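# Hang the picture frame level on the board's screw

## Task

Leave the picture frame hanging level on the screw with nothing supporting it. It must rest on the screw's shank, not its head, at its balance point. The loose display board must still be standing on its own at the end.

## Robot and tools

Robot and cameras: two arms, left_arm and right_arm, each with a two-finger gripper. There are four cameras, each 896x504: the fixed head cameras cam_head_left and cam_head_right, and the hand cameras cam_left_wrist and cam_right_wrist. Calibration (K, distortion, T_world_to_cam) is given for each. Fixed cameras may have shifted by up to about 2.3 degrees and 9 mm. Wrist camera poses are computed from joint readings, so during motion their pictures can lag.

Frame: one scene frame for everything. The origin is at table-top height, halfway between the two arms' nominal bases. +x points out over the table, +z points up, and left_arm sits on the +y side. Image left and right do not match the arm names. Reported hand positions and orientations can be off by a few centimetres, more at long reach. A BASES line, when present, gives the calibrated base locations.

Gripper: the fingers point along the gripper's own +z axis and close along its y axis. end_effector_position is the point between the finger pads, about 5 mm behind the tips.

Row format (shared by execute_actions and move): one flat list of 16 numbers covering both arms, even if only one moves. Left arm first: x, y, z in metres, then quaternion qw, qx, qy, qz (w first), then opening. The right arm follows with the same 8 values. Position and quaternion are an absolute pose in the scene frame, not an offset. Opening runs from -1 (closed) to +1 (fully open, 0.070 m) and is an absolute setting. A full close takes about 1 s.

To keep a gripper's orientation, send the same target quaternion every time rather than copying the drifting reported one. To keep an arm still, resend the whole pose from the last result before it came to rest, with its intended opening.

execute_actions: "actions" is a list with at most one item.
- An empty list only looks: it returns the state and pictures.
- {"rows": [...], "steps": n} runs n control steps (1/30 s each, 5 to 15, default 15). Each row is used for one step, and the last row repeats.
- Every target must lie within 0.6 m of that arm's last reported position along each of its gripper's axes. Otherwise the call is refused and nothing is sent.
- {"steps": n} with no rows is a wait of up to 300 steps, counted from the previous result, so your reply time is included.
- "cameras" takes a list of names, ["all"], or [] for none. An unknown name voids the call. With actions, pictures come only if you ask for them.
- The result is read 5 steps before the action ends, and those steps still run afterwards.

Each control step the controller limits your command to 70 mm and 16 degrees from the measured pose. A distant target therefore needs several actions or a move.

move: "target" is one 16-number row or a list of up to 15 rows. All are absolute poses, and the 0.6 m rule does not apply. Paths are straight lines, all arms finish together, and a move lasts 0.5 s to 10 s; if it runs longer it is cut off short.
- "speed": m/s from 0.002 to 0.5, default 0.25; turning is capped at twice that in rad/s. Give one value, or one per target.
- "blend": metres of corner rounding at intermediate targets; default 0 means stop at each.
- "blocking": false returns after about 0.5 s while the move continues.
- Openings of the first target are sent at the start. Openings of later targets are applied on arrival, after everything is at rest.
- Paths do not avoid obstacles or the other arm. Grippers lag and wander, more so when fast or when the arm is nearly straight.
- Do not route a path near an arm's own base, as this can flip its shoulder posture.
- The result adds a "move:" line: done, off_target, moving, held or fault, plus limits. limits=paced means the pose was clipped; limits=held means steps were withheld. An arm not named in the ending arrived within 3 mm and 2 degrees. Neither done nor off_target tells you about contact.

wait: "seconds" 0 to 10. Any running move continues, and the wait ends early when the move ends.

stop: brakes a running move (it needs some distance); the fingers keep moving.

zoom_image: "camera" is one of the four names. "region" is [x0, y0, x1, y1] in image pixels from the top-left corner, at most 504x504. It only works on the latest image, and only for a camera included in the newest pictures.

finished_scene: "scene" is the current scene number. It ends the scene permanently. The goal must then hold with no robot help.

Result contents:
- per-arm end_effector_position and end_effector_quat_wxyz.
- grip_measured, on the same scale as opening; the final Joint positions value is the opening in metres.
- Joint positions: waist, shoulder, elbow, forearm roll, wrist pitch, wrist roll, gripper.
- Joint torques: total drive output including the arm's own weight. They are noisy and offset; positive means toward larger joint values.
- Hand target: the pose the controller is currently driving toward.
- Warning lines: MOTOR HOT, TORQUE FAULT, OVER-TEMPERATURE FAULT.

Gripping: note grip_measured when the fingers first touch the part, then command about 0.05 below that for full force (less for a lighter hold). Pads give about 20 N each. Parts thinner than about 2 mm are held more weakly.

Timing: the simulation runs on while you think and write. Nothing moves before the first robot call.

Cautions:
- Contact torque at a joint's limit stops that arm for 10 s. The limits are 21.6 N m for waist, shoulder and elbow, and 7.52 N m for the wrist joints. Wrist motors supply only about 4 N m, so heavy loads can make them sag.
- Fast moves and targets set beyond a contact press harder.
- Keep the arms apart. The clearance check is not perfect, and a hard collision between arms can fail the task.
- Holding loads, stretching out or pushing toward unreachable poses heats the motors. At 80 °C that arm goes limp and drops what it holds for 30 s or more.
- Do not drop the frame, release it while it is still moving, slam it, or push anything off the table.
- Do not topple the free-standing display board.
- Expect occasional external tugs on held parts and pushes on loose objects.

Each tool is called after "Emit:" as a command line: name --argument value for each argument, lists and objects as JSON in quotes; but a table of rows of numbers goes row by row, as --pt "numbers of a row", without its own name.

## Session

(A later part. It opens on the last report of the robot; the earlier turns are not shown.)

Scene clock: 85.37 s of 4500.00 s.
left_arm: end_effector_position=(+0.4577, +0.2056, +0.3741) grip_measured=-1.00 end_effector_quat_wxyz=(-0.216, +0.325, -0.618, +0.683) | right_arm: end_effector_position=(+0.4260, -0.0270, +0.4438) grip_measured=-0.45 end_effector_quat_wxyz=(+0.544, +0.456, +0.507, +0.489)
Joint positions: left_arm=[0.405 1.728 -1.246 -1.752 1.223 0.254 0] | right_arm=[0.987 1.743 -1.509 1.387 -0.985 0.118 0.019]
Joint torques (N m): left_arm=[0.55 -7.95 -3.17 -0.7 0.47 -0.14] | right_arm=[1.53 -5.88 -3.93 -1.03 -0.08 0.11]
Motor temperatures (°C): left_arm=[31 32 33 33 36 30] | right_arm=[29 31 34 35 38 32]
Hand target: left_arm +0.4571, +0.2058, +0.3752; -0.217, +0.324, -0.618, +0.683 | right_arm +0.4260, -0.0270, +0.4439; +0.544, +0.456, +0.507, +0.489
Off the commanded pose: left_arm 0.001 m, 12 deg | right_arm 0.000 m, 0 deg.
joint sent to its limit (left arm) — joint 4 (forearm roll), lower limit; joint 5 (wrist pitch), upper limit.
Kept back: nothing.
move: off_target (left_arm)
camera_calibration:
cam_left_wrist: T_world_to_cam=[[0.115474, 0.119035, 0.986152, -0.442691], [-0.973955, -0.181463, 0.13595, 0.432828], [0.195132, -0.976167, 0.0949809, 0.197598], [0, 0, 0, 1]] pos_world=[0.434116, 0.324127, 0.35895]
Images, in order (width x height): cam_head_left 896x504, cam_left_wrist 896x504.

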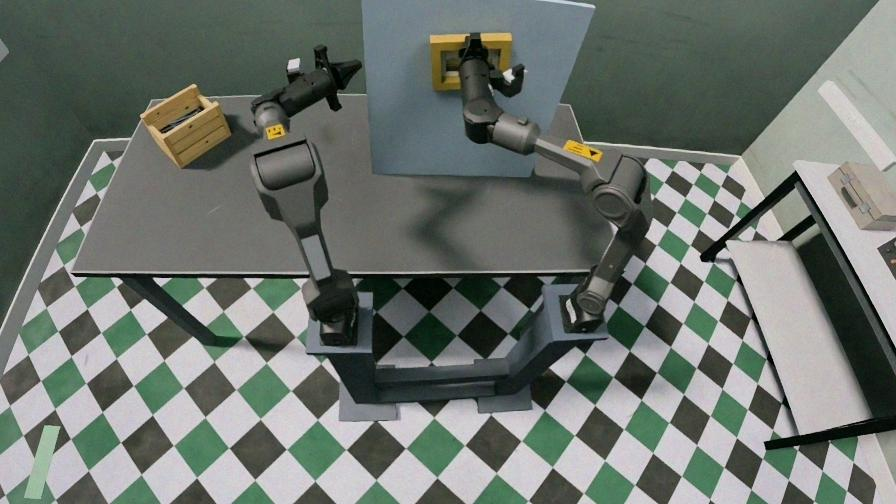

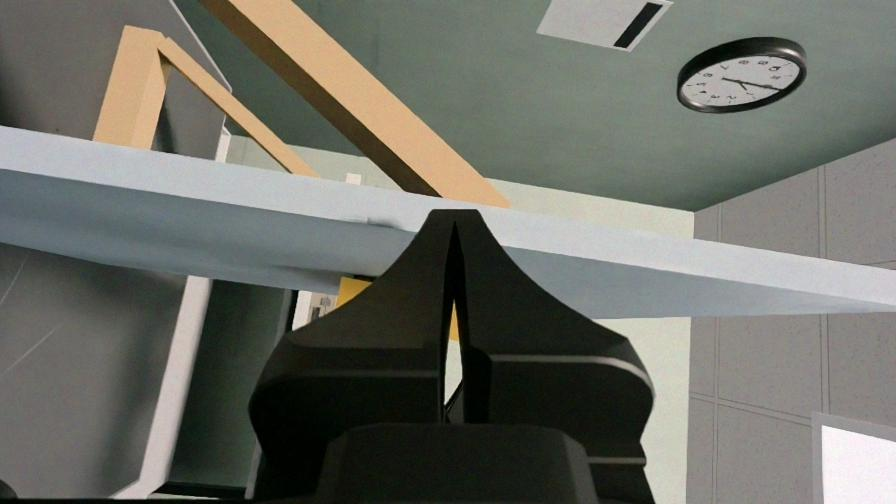

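Emit:
move --target '[0.472, 0.215, 0.345, 0.2398, -0.2198, 0.6981, -0.6397, -1, 0.426, -0.027, 0.4439, 0.5435, 0.4563, 0.5068, 0.4893, -0.5]' --speed 0.2 --cameras '["cam_left_wrist", "cam_head_left"]'

Scene clock: 86.90 s of 4500.00 s.
left_arm: end_effector_position=(+0.4722, +0.2144, +0.3447) grip_measured=-1.00 end_effector_quat_wxyz=(+0.264, -0.249, +0.699, -0.616) | right_arm: end_effector_position=(+0.4260, -0.0270, +0.4438) grip_measured=-0.45 end_effector_quat_wxyz=(+0.544, +0.456, +0.507, +0.489)
Joint positions: left_arm=[0.419 1.816 -1.364 -1.594 1.223 0.414 0] | right_arm=[0.987 1.743 -1.509 1.387 -0.985 0.118 0.019]
Joint torques (N m): left_arm=[0.22 -7.67 -2.73 -0.92 0.22 -0.11] | right_arm=[1.49 -5.89 -3.93 -1.03 -0.06 0.11]
Motor temperatures (°C): left_arm=[31 32 33 33 36 30] | right_arm=[29 31 34 35 38 32]
Hand target: left_arm +0.4721, +0.2147, +0.3450; +0.264, -0.250, +0.698, -0.616 | right_arm +0.4260, -0.0270, +0.4439; +0.544, +0.456, +0.507, +0.489
Off the commanded pose: left_arm 0.001 m, 5 deg | right_arm 0.000 m, 0 deg.
joint sent to its limit (left arm) — joint 5 (wrist pitch), upper limit.
Kept back: nothing.
move: off_target (left_arm)
camera_calibration:
cam_left_wrist: T_world_to_cam=[[0.030825, -0.141113, 0.989513, -0.321807], [-0.988627, -0.150093, 0.00939292, 0.496393], [0.147193, -0.97855, -0.144135, 0.311724], [0, 0, 0, 1]] pos_world=[0.454784, 0.334132, 0.3587]
Images, in order (width x height): cam_head_left 896x504, cam_left_wrist 896x504.

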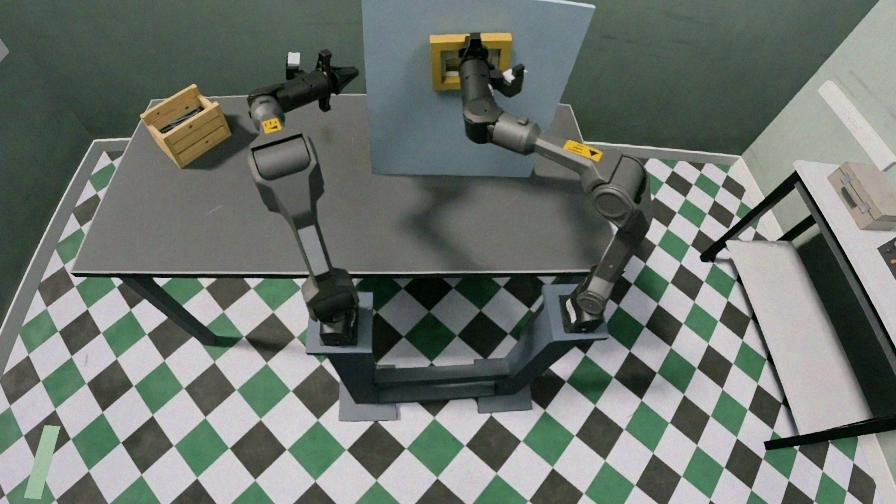

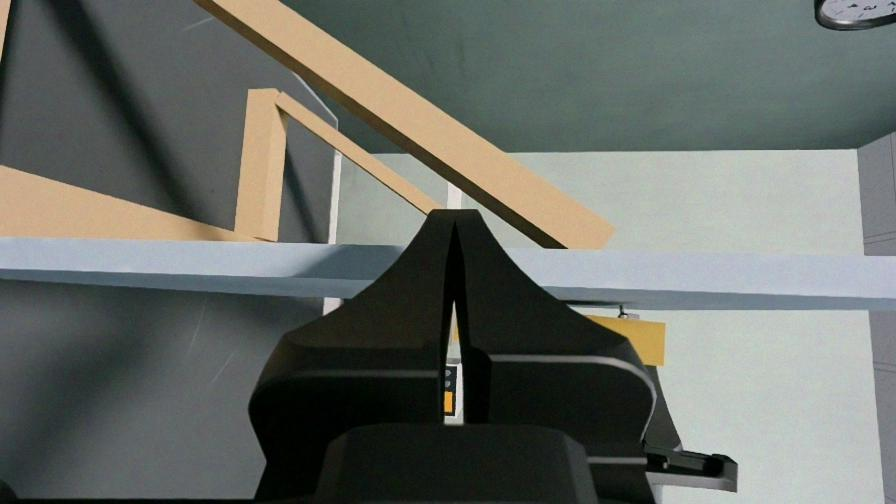

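Now the screw in profile is visible.

Emit:
zoom_image --camera "cam_left_wrist" --region '[560, 280, 680, 370]'

Emit:
zoom_image --camera "cam_left_wrist" --region '[600, 290, 650, 330]'

Scaled by 4.200 from the camera's 896x504 image, which has a finer 1280x720 frame.

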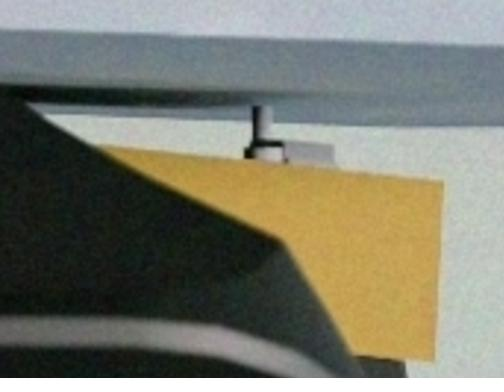

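Scaled by 10.080 from the camera's 896x504 image, which has a finer 1280x720 frame.

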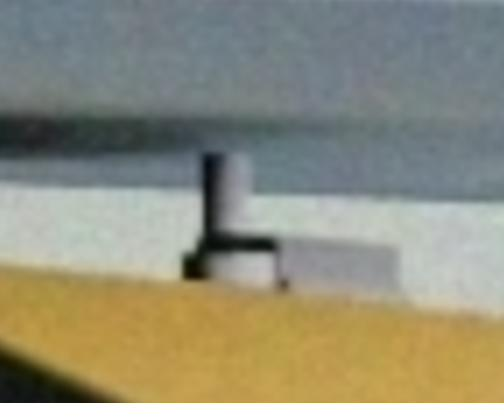

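Emit:
move --target '[0.472, 0.215, 0.345, 0.264, -0.249, 0.699, -0.616, -1, 0.426, -0.027, 0.4529, 0.5435, 0.4563, 0.5068, 0.4893, -0.5]' --speed 0.03 --cameras '["cam_left_wrist", "cam_right_wrist"]'

Emit:
zoom_image --camera "cam_left_wrist" --region '[570, 280, 670, 355]'

Scene clock: 89.43 s of 4500.00 s.
left_arm: end_effector_position=(+0.4720, +0.2148, +0.3449) grip_measured=-1.00 end_effector_quat_wxyz=(+0.264, -0.250, +0.699, -0.616) | right_arm: end_effector_position=(+0.4258, -0.0265, +0.4523) grip_measured=-0.45 end_effector_quat_wxyz=(+0.543, +0.456, +0.508, +0.489)
Joint positions: left_arm=[0.42 1.815 -1.364 -1.593 1.223 0.413 0] | right_arm=[0.988 1.742 -1.543 1.411 -0.979 0.077 0.019]
Joint torques (N m): left_arm=[0.39 -8.62 -3.24 -0.68 0.49 0] | right_arm=[-1.43 -9.2 -5.51 -1.86 -0.19 -0.04]
Motor temperatures (°C): left_arm=[31 33 33 33 36 30] | right_arm=[29 31 34 35 38 32]
Hand target: left_arm +0.4720, +0.2149, +0.3450; +0.265, -0.250, +0.699, -0.616 | right_arm +0.4260, -0.0270, +0.4529; +0.544, +0.456, +0.507, +0.489
Off the commanded pose: left_arm 0.000 m, 0 deg | right_arm 0.001 m, 0 deg.
joint sent to its limit (left arm) — joint 5 (wrist pitch), upper limit.
Kept back: nothing.
move: done
camera_calibration:
cam_left_wrist: T_world_to_cam=[[0.0311086, -0.141669, 0.989425, -0.321918], [-0.988532, -0.15071, 0.00950129, 0.496308], [0.147771, -0.978374, -0.144733, 0.311982], [0, 0, 0, 1]] pos_world=[0.454529, 0.334428, 0.358953]
cam_right_wrist: T_world_to_cam=[[0.0585551, -0.0669759, -0.996035, 0.424424], [-0.60602, 0.790479, -0.0887807, 0.31289], [0.793291, 0.608816, 0.00569782, -0.205885], [0, 0, 0, 1]] pos_world=[0.328093, -0.0935609, 0.451693]
Images, in order (width x height): cam_left_wrist 896x504, cam_right_wrist 896x504.

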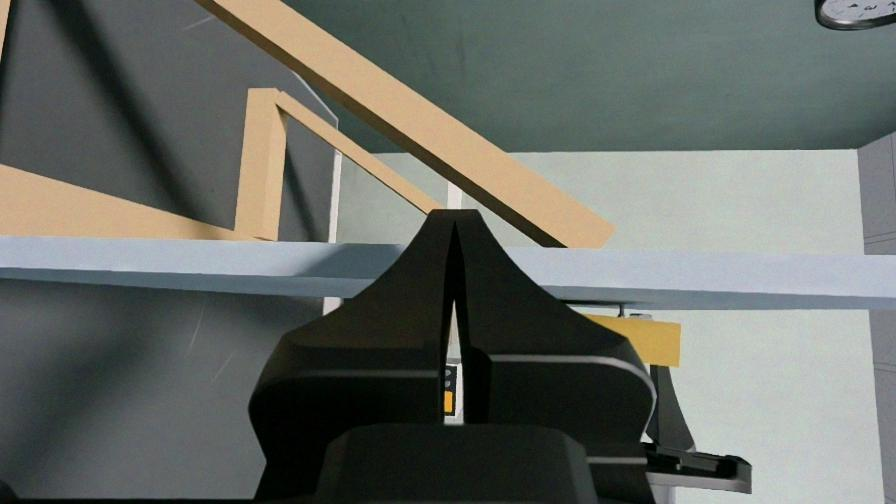

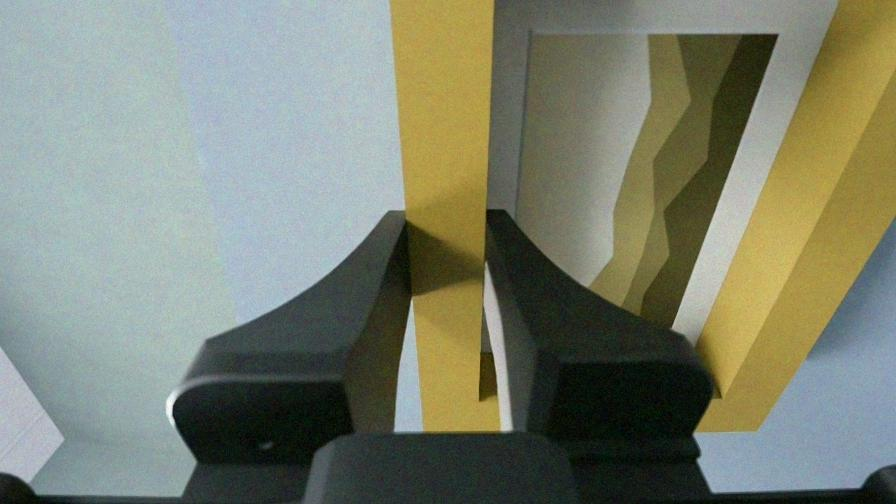

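Scaled by 5.040 from the camera's 896x504 image, which has a finer 1280x720 frame.

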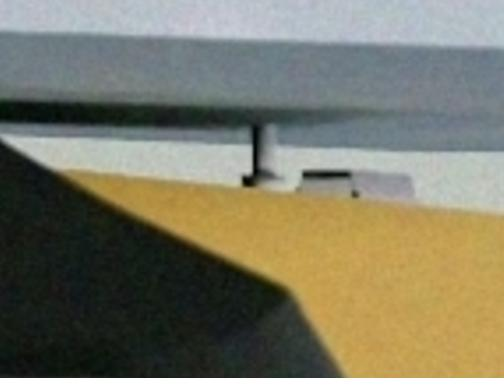

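Emit:
execute_actions --actions '[]' --cameras '["all"]'

Scene clock: 90.53 s of 4500.00 s.
left_arm: end_effector_position=(+0.4720, +0.2148, +0.3449) grip_measured=-1.00 end_effector_quat_wxyz=(+0.264, -0.250, +0.699, -0.616) | right_arm: end_effector_position=(+0.4258, -0.0265, +0.4523) grip_measured=-0.45 end_effector_quat_wxyz=(+0.543, +0.456, +0.508, +0.489)
Joint positions: left_arm=[0.42 1.815 -1.364 -1.593 1.223 0.413 0] | right_arm=[0.988 1.742 -1.543 1.411 -0.979 0.077 0.019]
Joint torques (N m): left_arm=[0.5 -8.34 -3.3 -0.7 0.49 0.12] | right_arm=[-3.05 -9.09 -5.58 -1.88 -0.46 0.09]
Motor temperatures (°C): left_arm=[31 33 33 33 36 30] | right_arm=[29 31 34 35 38 32]
Hand target: left_arm +0.4720, +0.2149, +0.3450; +0.264, -0.250, +0.699, -0.616 | right_arm +0.4260, -0.0270, +0.4529; +0.544, +0.456, +0.507, +0.489
Off the commanded pose: left_arm 0.000 m, 0 deg | right_arm 0.001 m, 0 deg.
Steps of this call (1-33: nothing new was sent). Readings (end_effector_position of left_arm | right_arm):
1: (+0.4720, +0.2148, +0.3449) | (+0.4258, -0.0265, +0.4523)
2: (+0.4720, +0.2148, +0.3449) | (+0.4258, -0.0265, +0.4523)
4: (+0.4720, +0.2148, +0.3449) | (+0.4258, -0.0265, +0.4523)
8: (+0.4720, +0.2148, +0.3449) | (+0.4258, -0.0265, +0.4523)
33: the state above
camera_calibration:
cam_left_wrist: T_world_to_cam=[[0.0311086, -0.141669, 0.989425, -0.321918], [-0.988532, -0.15071, 0.00950129, 0.496308], [0.147771, -0.978374, -0.144733, 0.311982], [0, 0, 0, 1]] pos_world=[0.454529, 0.334428, 0.358953]
cam_right_wrist: T_world_to_cam=[[0.0585551, -0.0669759, -0.996035, 0.424424], [-0.60602, 0.790479, -0.0887807, 0.31289], [0.793291, 0.608816, 0.00569782, -0.205885], [0, 0, 0, 1]] pos_world=[0.328093, -0.0935609, 0.451693]

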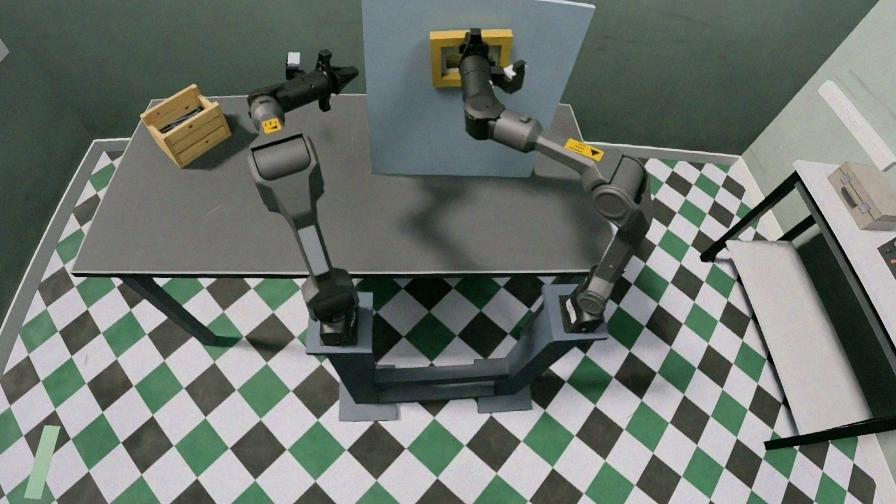

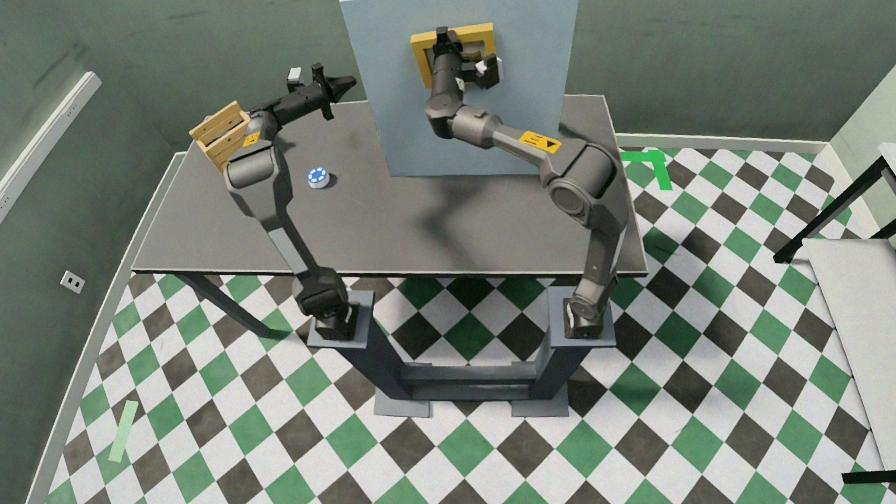

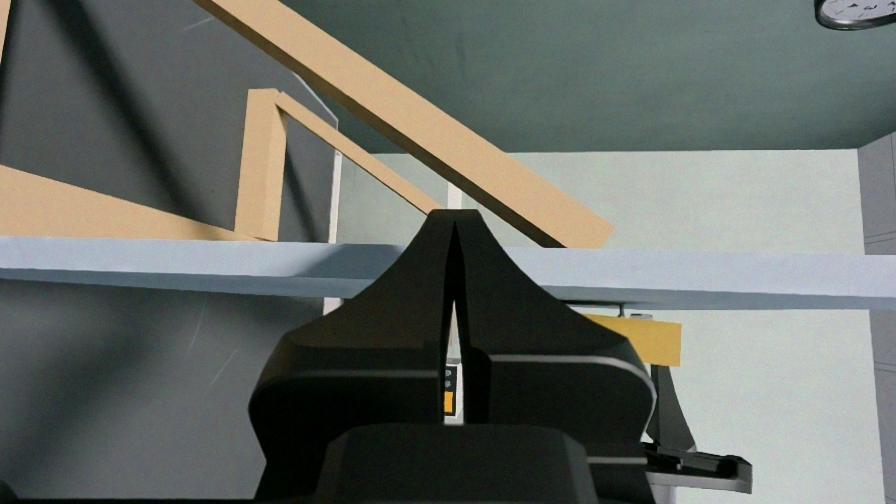

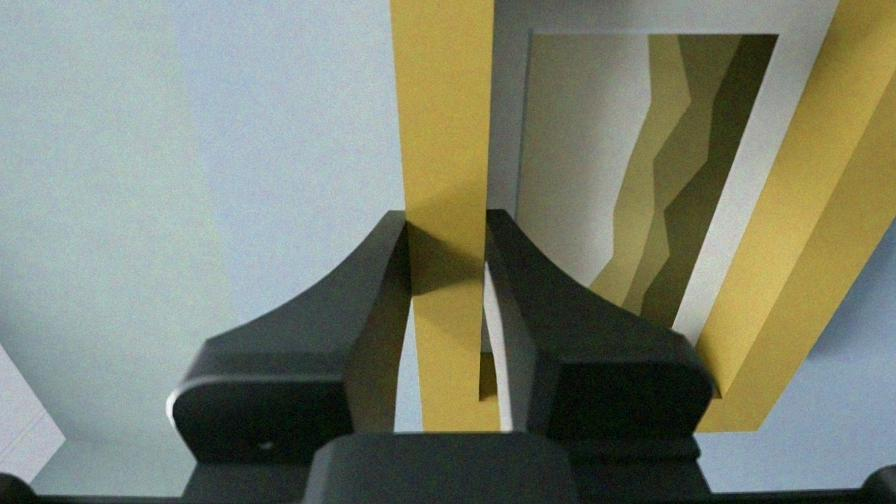

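Emit:
zoom_image --camera "cam_left_wrist" --region '[560, 280, 700, 380]'

Emit:
zoom_image --camera "cam_head_left" --region '[400, 10, 540, 100]'

Emit:
zoom_image --camera "cam_head_right" --region '[380, 10, 520, 100]'

Scaled by 3.600 from the camera's 896x504 image, which has a finer 1280x720 frame.

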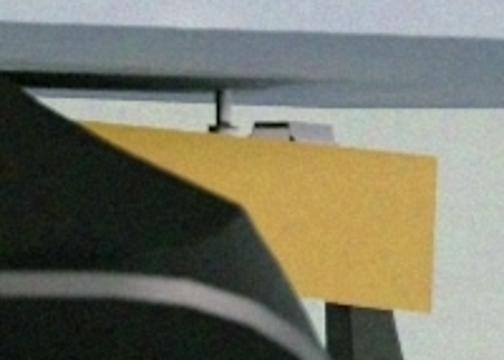

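Scaled by 3.600 from the camera's 896x504 image, which has a finer 1280x720 frame.

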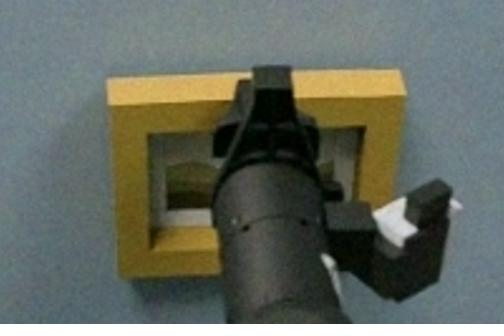

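Scaled by 3.600 from the camera's 896x504 image, which has a finer 1280x720 frame.

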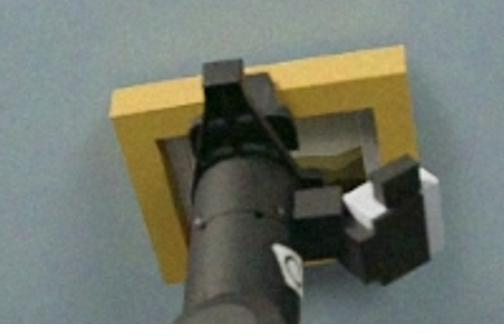

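Emit:
move --target '[0.472, 0.215, 0.345, 0.264, -0.249, 0.699, -0.616, -1, 0.424, -0.027, 0.457, 0.5, 0.5, 0.5, 0.5, -0.5]' --speed 0.03

Scene clock: 97.00 s of 4500.00 s.
left_arm: end_effector_position=(+0.4720, +0.2148, +0.3449) grip_measured=-1.00 end_effector_quat_wxyz=(+0.264, -0.250, +0.699, -0.616) | right_arm: end_effector_position=(+0.4242, -0.0273, +0.4567) grip_measured=-0.45 end_effector_quat_wxyz=(+0.500, +0.500, +0.500, +0.500)
Joint positions: left_arm=[0.42 1.815 -1.364 -1.593 1.223 0.413 0] | right_arm=[0.992 1.737 -1.615 1.548 -0.97 0.042 0.019]
Joint torques (N m): left_arm=[0.34 -8.32 -3.43 -0.73 0.51 0.07] | right_arm=[0.71 -8.93 -5.1 -1.68 0.03 -0.2]
Motor temperatures (°C): left_arm=[31 33 33 33 36 30] | right_arm=[29 31 34 36 38 32]
Hand target: left_arm +0.4720, +0.2149, +0.3450; +0.265, -0.250, +0.699, -0.616 | right_arm +0.4240, -0.0270, +0.4570; +0.500, +0.500, +0.500, +0.500
Off the commanded pose: left_arm 0.000 m, 0 deg | right_arm 0.000 m, 0 deg.
joint sent to its limit (left arm) — joint 5 (wrist pitch), upper limit.
Kept back: nothing.
move: done
camera_calibration:
cam_left_wrist: T_world_to_cam=[[0.0311086, -0.141669, 0.989425, -0.321918], [-0.988532, -0.15071, 0.00950129, 0.496308], [0.147771, -0.978374, -0.144733, 0.311982], [0, 0, 0, 1]] pos_world=[0.454529, 0.334428, 0.358953]
cam_right_wrist: T_world_to_cam=[[-0.0104881, 0.038671, -0.999197, 0.462494], [-0.609148, 0.792191, 0.0370533, 0.256803], [0.792987, 0.609047, 0.0152478, -0.208415], [0, 0, 0, 1]] pos_world=[0.326552, -0.0943872, 0.455786]

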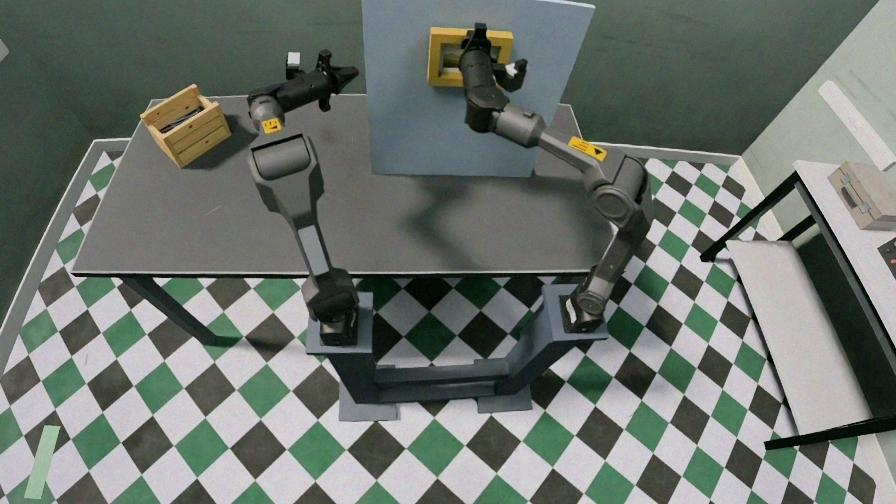

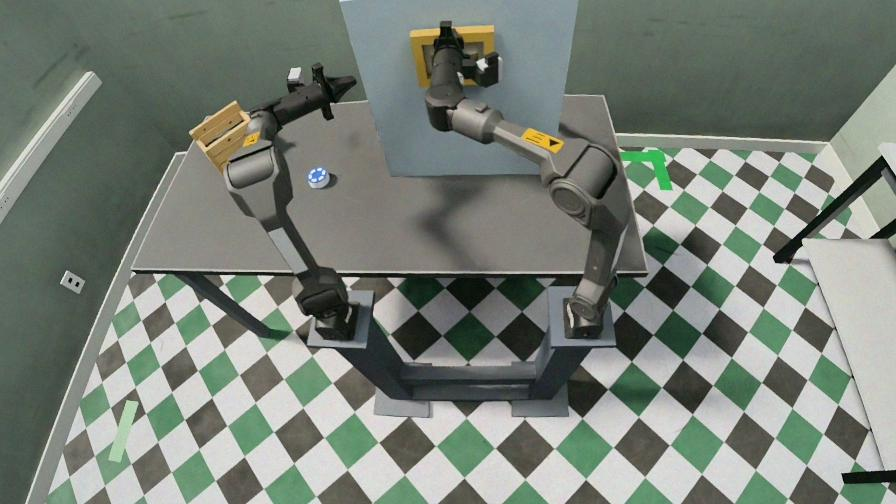

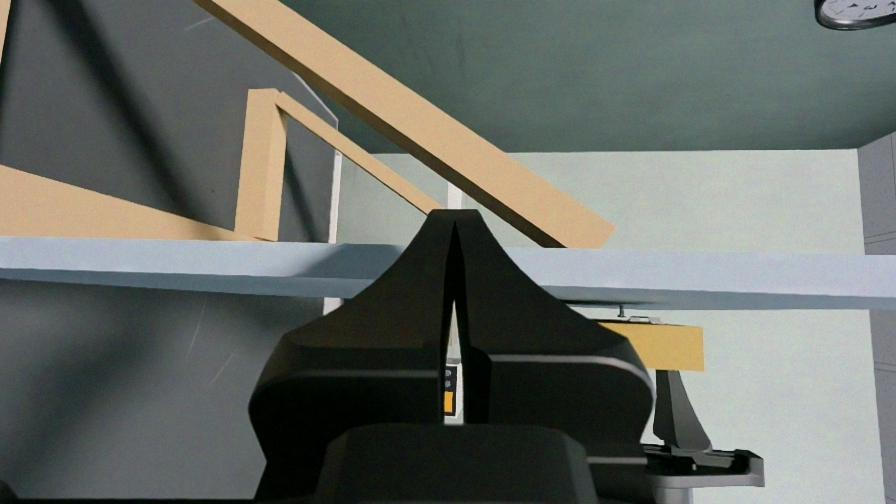

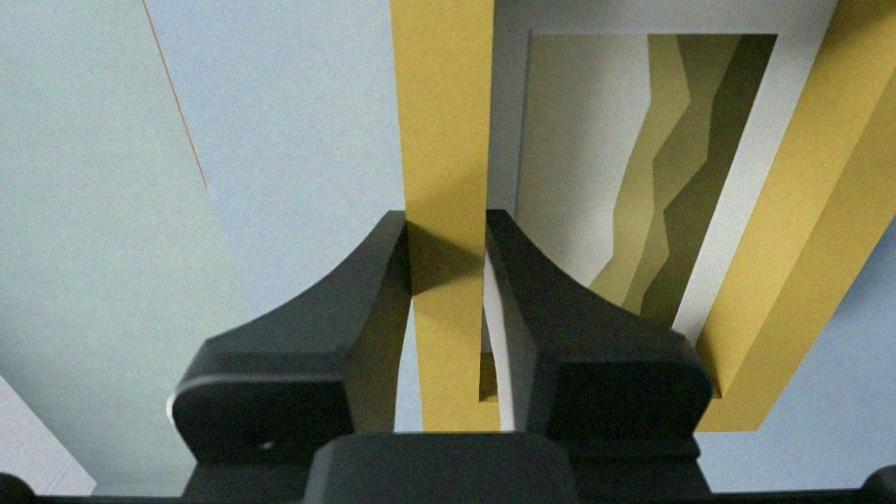

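Emit:
zoom_image --camera "cam_left_wrist" --region '[560, 280, 720, 390]'

Emit:
zoom_image --camera "cam_head_left" --region '[400, 10, 540, 100]'

Emit:
zoom_image --camera "cam_head_right" --region '[380, 10, 520, 100]'

Scaled by 3.150 from the camera's 896x504 image, which has a finer 1280x720 frame.

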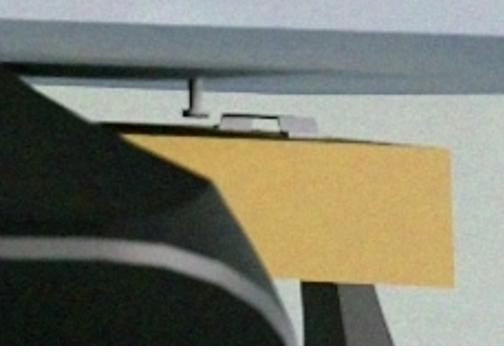

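Scaled by 3.600 from the camera's 896x504 image, which has a finer 1280x720 frame.

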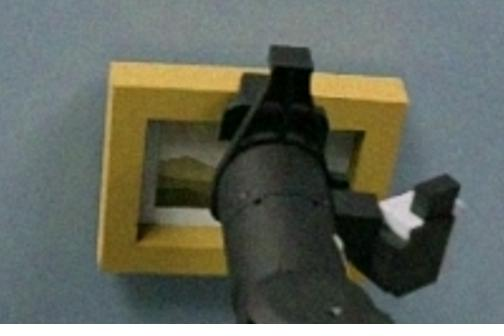

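Scaled by 3.600 from the camera's 896x504 image, which has a finer 1280x720 frame.

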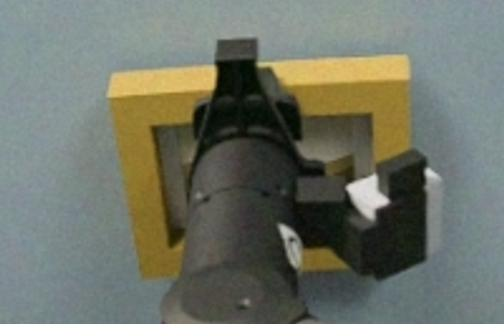

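Emit:
zoom_image --camera "cam_left_wrist" --region '[600, 295, 680, 335]'

Scaled by 6.300 from the camera's 896x504 image, which has a finer 1280x720 frame.

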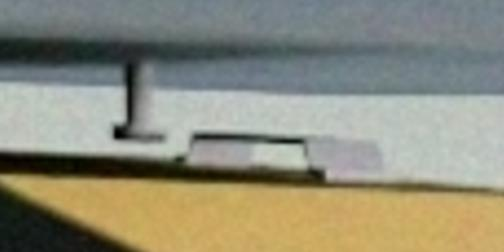

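Emit:
move --target '[0.472, 0.215, 0.345, 0.264, -0.249, 0.699, -0.616, -1, 0.4262, -0.032, 0.457, 0.5108, 0.4890, 0.4890, 0.5108, -0.5]' --speed 0.02 --cameras '["cam_left_wrist"]'

Emit:
zoom_image --camera "cam_left_wrist" --region '[600, 295, 680, 340]'

Scene clock: 103.40 s of 4500.00 s.
left_arm: end_effector_position=(+0.4720, +0.2148, +0.3449) grip_measured=-1.00 end_effector_quat_wxyz=(+0.264, -0.250, +0.699, -0.616) | right_arm: end_effector_position=(+0.4260, -0.0316, +0.4570) grip_measured=-0.45 end_effector_quat_wxyz=(+0.510, +0.489, +0.489, +0.511)
Joint positions: left_arm=[0.42 1.815 -1.364 -1.593 1.223 0.413 0] | right_arm=[0.979 1.726 -1.561 1.463 -0.961 0.125 0.019]
Joint torques (N m): left_arm=[0.24 -8.27 -3.33 -0.82 0.45 0.04] | right_arm=[-1.63 -8.8 -4.55 -1.55 -0.22 -0.12]
Motor temperatures (°C): left_arm=[31 33 33 33 36 30] | right_arm=[29 31 34 36 38 32]
Hand target: left_arm +0.4720, +0.2149, +0.3450; +0.265, -0.250, +0.699, -0.616 | right_arm +0.4262, -0.0320, +0.4570; +0.511, +0.489, +0.489, +0.511
Off the commanded pose: left_arm 0.000 m, 0 deg | right_arm 0.000 m, 0 deg.
joint sent to its limit (left arm) — joint 5 (wrist pitch), upper limit.
Kept back: nothing.
move: done
camera_calibration:
cam_left_wrist: T_world_to_cam=[[0.0311086, -0.141669, 0.989425, -0.321918], [-0.988532, -0.15071, 0.00950129, 0.496308], [0.147771, -0.978374, -0.144733, 0.311982], [0, 0, 0, 1]] pos_world=[0.454529, 0.334428, 0.358953]
Images, in order (width x height): cam_left_wrist 896x504.

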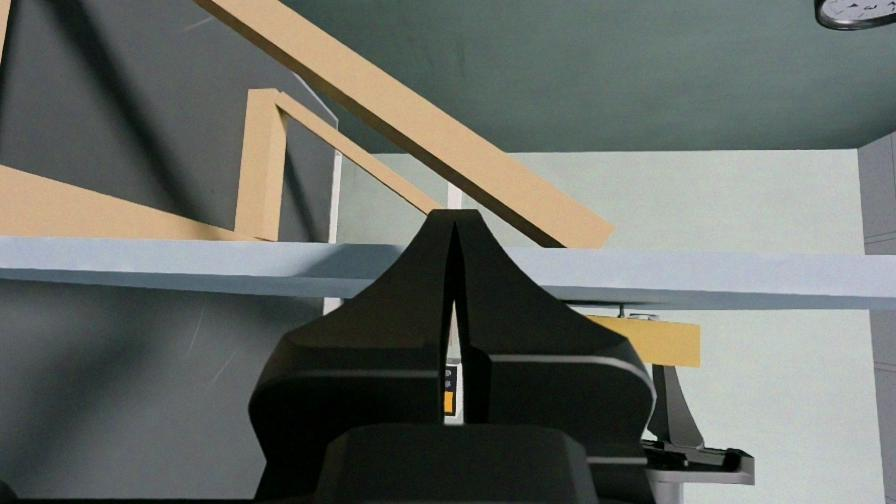

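Scaled by 6.300 from the camera's 896x504 image, which has a finer 1280x720 frame.

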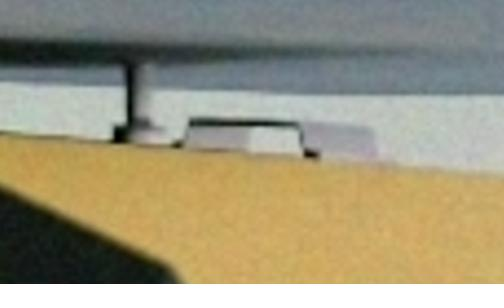

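Emit:
move --pt "0.472 0.215 0.345 0.264 -0.249 0.699 -0.616 -1 0.4269 -0.0322 0.457 0.5108 0.4890 0.4890 0.5108 -0.5" --pt "0.472 0.215 0.345 0.264 -0.249 0.699 -0.616 -1 0.4269 -0.0322 0.4500 0.5108 0.4890 0.4890 0.5108 -0.5" --speed 0.015 --cameras '["cam_left_wrist"]'

Emit:
zoom_image --camera "cam_left_wrist" --region '[600, 295, 680, 340]'

Scene clock: 105.33 s of 4500.00 s.
left_arm: end_effector_position=(+0.4720, +0.2148, +0.3449) grip_measured=-1.00 end_effector_quat_wxyz=(+0.264, -0.250, +0.699, -0.616) | right_arm: end_effector_position=(+0.4268, -0.0325, +0.4508) grip_measured=-0.45 end_effector_quat_wxyz=(+0.511, +0.489, +0.488, +0.511)
Joint positions: left_arm=[0.42 1.815 -1.364 -1.593 1.223 0.413 0] | right_arm=[0.976 1.726 -1.535 1.443 -0.963 0.158 0.019]
Joint torques (N m): left_arm=[0.22 -8.3 -3.55 -0.86 0.45 0.05] | right_arm=[-4.29 -3.71 -3.49 -0.73 0.01 0]
Motor temperatures (°C): left_arm=[31 33 33 33 36 30] | right_arm=[29 32 34 36 38 32]
Hand target: left_arm +0.4720, +0.2149, +0.3450; +0.265, -0.250, +0.699, -0.616 | right_arm +0.4269, -0.0322, +0.4500; +0.511, +0.489, +0.489, +0.511
Off the commanded pose: left_arm 0.000 m, 0 deg | right_arm 0.001 m, 0 deg.
joint sent to its limit (left arm) — joint 5 (wrist pitch), upper limit.
Kept back: nothing.
move: done
camera_calibration:
cam_left_wrist: T_world_to_cam=[[0.0311086, -0.141669, 0.989425, -0.321918], [-0.988532, -0.15071, 0.00950129, 0.496308], [0.147771, -0.978374, -0.144733, 0.311982], [0, 0, 0, 1]] pos_world=[0.454529, 0.334428, 0.358953]
Images, in order (width x height): cam_left_wrist 896x504.

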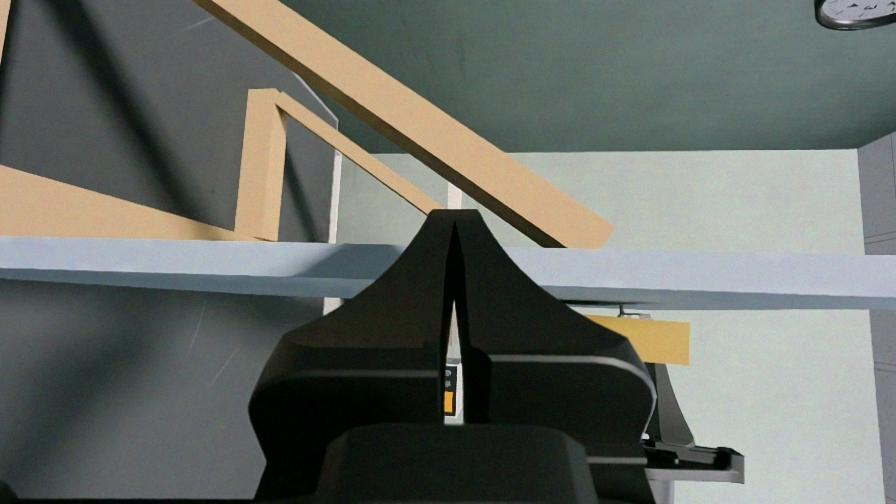

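Scaled by 6.300 from the camera's 896x504 image, which has a finer 1280x720 frame.

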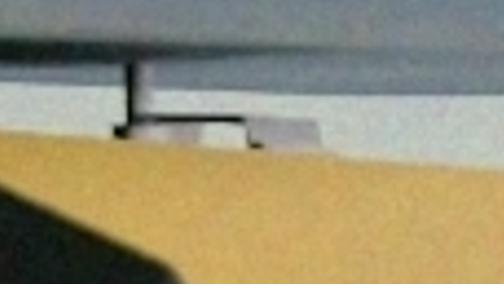

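Emit:
zoom_image --camera "cam_left_wrist" --region '[610, 298, 650, 323]'

Scaled by 12.600 from the camera's 896x504 image, which has a finer 1280x720 frame.

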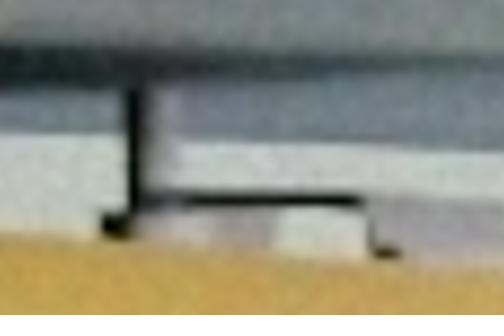

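Emit:
move --pt "0.472 0.215 0.345 0.264 -0.249 0.699 -0.616 -1 0.4272 -0.0322 0.449 0.5108 0.4890 0.4890 0.5108 -0.5" --pt "0.472 0.215 0.345 0.264 -0.249 0.699 -0.616 -1 0.4272 -0.0322 0.4475 0.5108 0.4890 0.4890 0.5108 -0.5" --speed 0.006 --cameras '["cam_left_wrist"]'

Emit:
zoom_image --camera "cam_left_wrist" --region '[610, 298, 650, 323]'

Scene clock: 107.60 s of 4500.00 s.
left_arm: end_effector_position=(+0.4720, +0.2148, +0.3449) grip_measured=-1.00 end_effector_quat_wxyz=(+0.264, -0.250, +0.699, -0.616) | right_arm: end_effector_position=(+0.4270, -0.0316, +0.4482) grip_measured=-0.45 end_effector_quat_wxyz=(+0.511, +0.488, +0.489, +0.512)
Joint positions: left_arm=[0.42 1.815 -1.364 -1.593 1.223 0.413 0] | right_arm=[0.976 1.728 -1.527 1.435 -0.962 0.169 0.019]
Joint torques (N m): left_arm=[0.14 -8.31 -3.27 -0.88 0.47 0.06] | right_arm=[-5.27 -3.8 -2.46 0.04 -0.14 0.19]
Motor temperatures (°C): left_arm=[31 33 33 33 36 30] | right_arm=[29 31 34 36 38 32]
Hand target: left_arm +0.4720, +0.2149, +0.3450; +0.265, -0.250, +0.699, -0.616 | right_arm +0.4272, -0.0322, +0.4475; +0.511, +0.489, +0.489, +0.511
Off the commanded pose: left_arm 0.000 m, 0 deg | right_arm 0.001 m, 0 deg.
joint sent to its limit (left arm) — joint 5 (wrist pitch), upper limit.
Kept back: nothing.
move: done
camera_calibration:
cam_left_wrist: T_world_to_cam=[[0.0311086, -0.141669, 0.989425, -0.321918], [-0.988532, -0.15071, 0.00950129, 0.496308], [0.147771, -0.978374, -0.144733, 0.311982], [0, 0, 0, 1]] pos_world=[0.454529, 0.334428, 0.358953]
Images, in order (width x height): cam_left_wrist 896x504.

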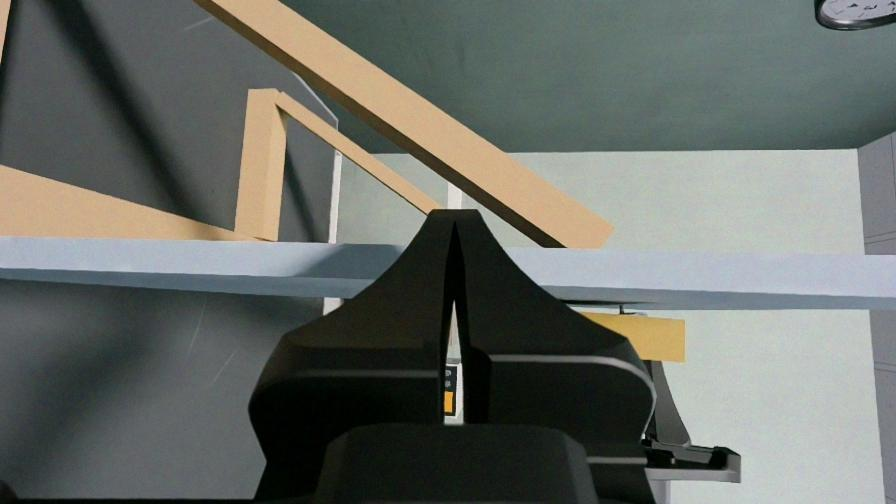

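Scaled by 12.600 from the camera's 896x504 image, which has a finer 1280x720 frame.

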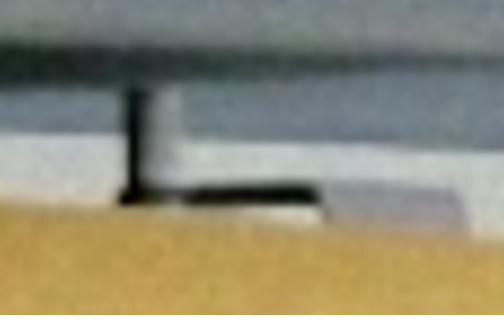

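Emit:
zoom_image --camera "cam_left_wrist" --region '[570, 290, 700, 370]'

Scaled by 3.877 from the camera's 896x504 image, which has a finer 1280x720 frame.

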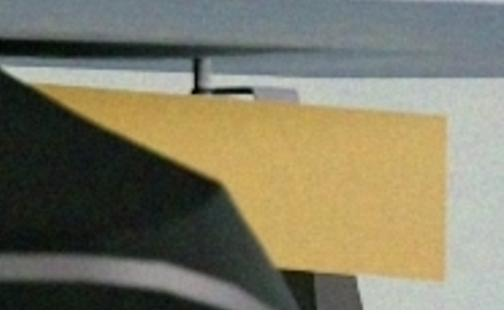

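Emit:
move --target '[0.472, 0.215, 0.345, 0.264, -0.249, 0.699, -0.616, -1, 0.4266, -0.0322, 0.4478, 0.5108, 0.4890, 0.4890, 0.5108, -0.5]' --speed 0.006 --cameras '["cam_left_wrist"]'

Emit:
zoom_image --camera "cam_left_wrist" --region '[610, 298, 650, 323]'

Emit:
zoom_image --camera "cam_left_wrist" --region '[570, 290, 700, 370]'

Scene clock: 109.70 s of 4500.00 s.
left_arm: end_effector_position=(+0.4720, +0.2148, +0.3449) grip_measured=-1.00 end_effector_quat_wxyz=(+0.264, -0.250, +0.699, -0.616) | right_arm: end_effector_position=(+0.4270, -0.0321, +0.4469) grip_measured=-0.45 end_effector_quat_wxyz=(+0.510, +0.489, +0.489, +0.510)
Joint positions: left_arm=[0.42 1.815 -1.364 -1.593 1.223 0.413 0] | right_arm=[0.976 1.728 -1.526 1.439 -0.964 0.169 0.019]
Joint torques (N m): left_arm=[0.15 -8.08 -3.3 -0.9 0.46 0.04] | right_arm=[-2.22 -5.32 -2.76 -0.27 -0.19 -0.18]
Motor temperatures (°C): left_arm=[31 33 33 33 36 30] | right_arm=[29 31 34 36 38 32]
Hand target: left_arm +0.4720, +0.2149, +0.3450; +0.265, -0.250, +0.699, -0.616 | right_arm +0.4266, -0.0322, +0.4478; +0.511, +0.489, +0.489, +0.511
Off the commanded pose: left_arm 0.000 m, 0 deg | right_arm 0.001 m, 0 deg.
joint sent to its limit (left arm) — joint 5 (wrist pitch), upper limit.
Kept back: nothing.
move: done
camera_calibration:
cam_left_wrist: T_world_to_cam=[[0.0311086, -0.141669, 0.989425, -0.321918], [-0.988532, -0.15071, 0.00950129, 0.496308], [0.147771, -0.978374, -0.144733, 0.311982], [0, 0, 0, 1]] pos_world=[0.454529, 0.334428, 0.358953]
Images, in order (width x height): cam_left_wrist 896x504.

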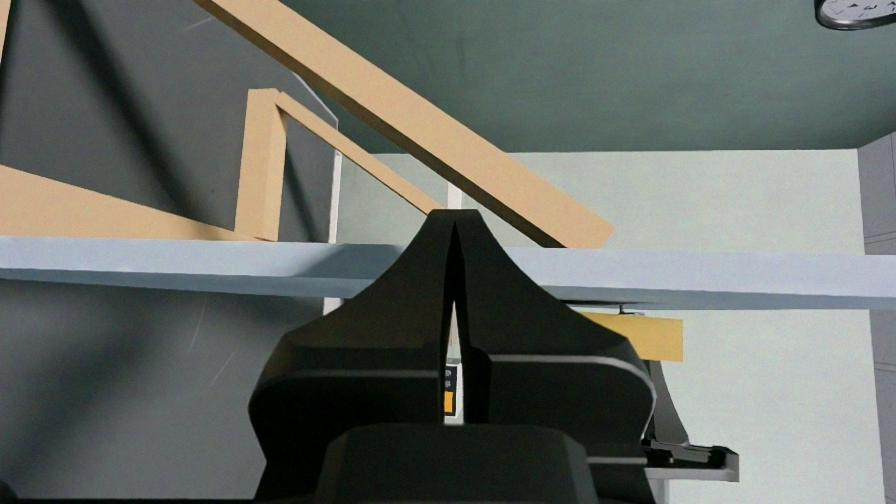

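Scaled by 12.600 from the camera's 896x504 image, which has a finer 1280x720 frame.

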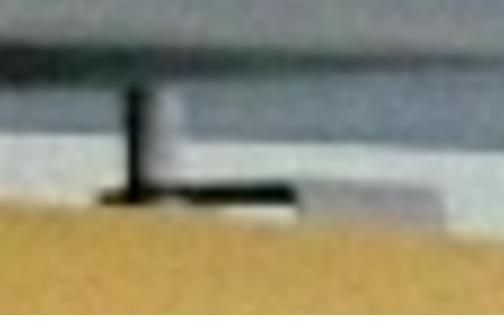

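Scaled by 3.877 from the camera's 896x504 image, which has a finer 1280x720 frame.

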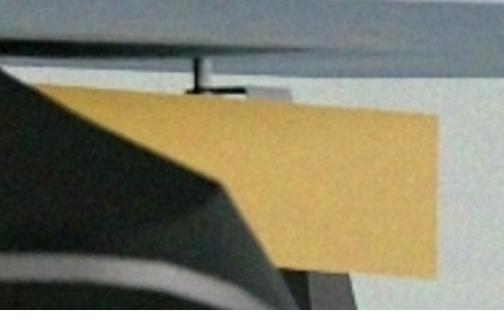

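Emit:
move --target '[0.472, 0.215, 0.345, 0.264, -0.249, 0.699, -0.616, -1, 0.4266, -0.0322, 0.4460, 0.5108, 0.4890, 0.4890, 0.5108, -0.5]' --speed 0.005 --cameras '["cam_left_wrist"]'

Emit:
zoom_image --camera "cam_left_wrist" --region '[610, 298, 650, 323]'

Scene clock: 110.83 s of 4500.00 s.
left_arm: end_effector_position=(+0.4720, +0.2148, +0.3449) grip_measured=-1.00 end_effector_quat_wxyz=(+0.264, -0.250, +0.699, -0.616) | right_arm: end_effector_position=(+0.4269, -0.0325, +0.4462) grip_measured=-0.45 end_effector_quat_wxyz=(+0.511, +0.489, +0.489, +0.511)
Joint positions: left_arm=[0.42 1.815 -1.364 -1.593 1.223 0.413 0] | right_arm=[0.976 1.727 -1.52 1.433 -0.966 0.177 0.019]
Joint torques (N m): left_arm=[-0.06 -7.97 -3.37 -0.88 0.43 0.05] | right_arm=[1.85 -5.48 -2.44 -0.15 0.43 0.21]
Motor temperatures (°C): left_arm=[31 33 33 33 36 30] | right_arm=[29 31 34 36 38 32]
Hand target: left_arm +0.4720, +0.2149, +0.3450; +0.265, -0.250, +0.699, -0.616 | right_arm +0.4266, -0.0322, +0.4460; +0.511, +0.489, +0.489, +0.511
Off the commanded pose: left_arm 0.000 m, 0 deg | right_arm 0.000 m, 0 deg.
joint sent to its limit (left arm) — joint 5 (wrist pitch), upper limit.
Kept back: nothing.
move: done
camera_calibration:
cam_left_wrist: T_world_to_cam=[[0.0311086, -0.141669, 0.989425, -0.321918], [-0.988532, -0.15071, 0.00950129, 0.496308], [0.147771, -0.978374, -0.144733, 0.311982], [0, 0, 0, 1]] pos_world=[0.454529, 0.334428, 0.358953]
Images, in order (width x height): cam_left_wrist 896x504.

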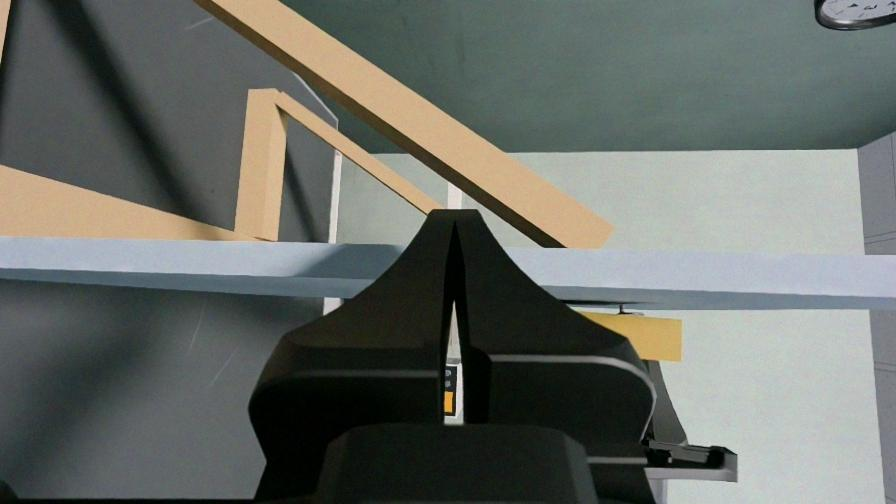

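Scaled by 12.600 from the camera's 896x504 image, which has a finer 1280x720 frame.

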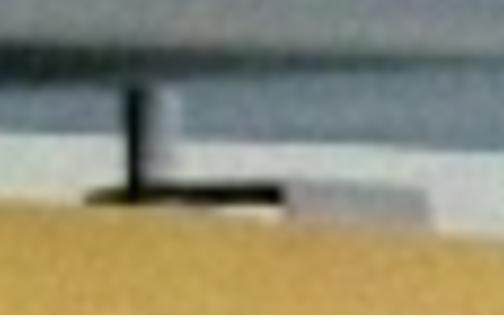

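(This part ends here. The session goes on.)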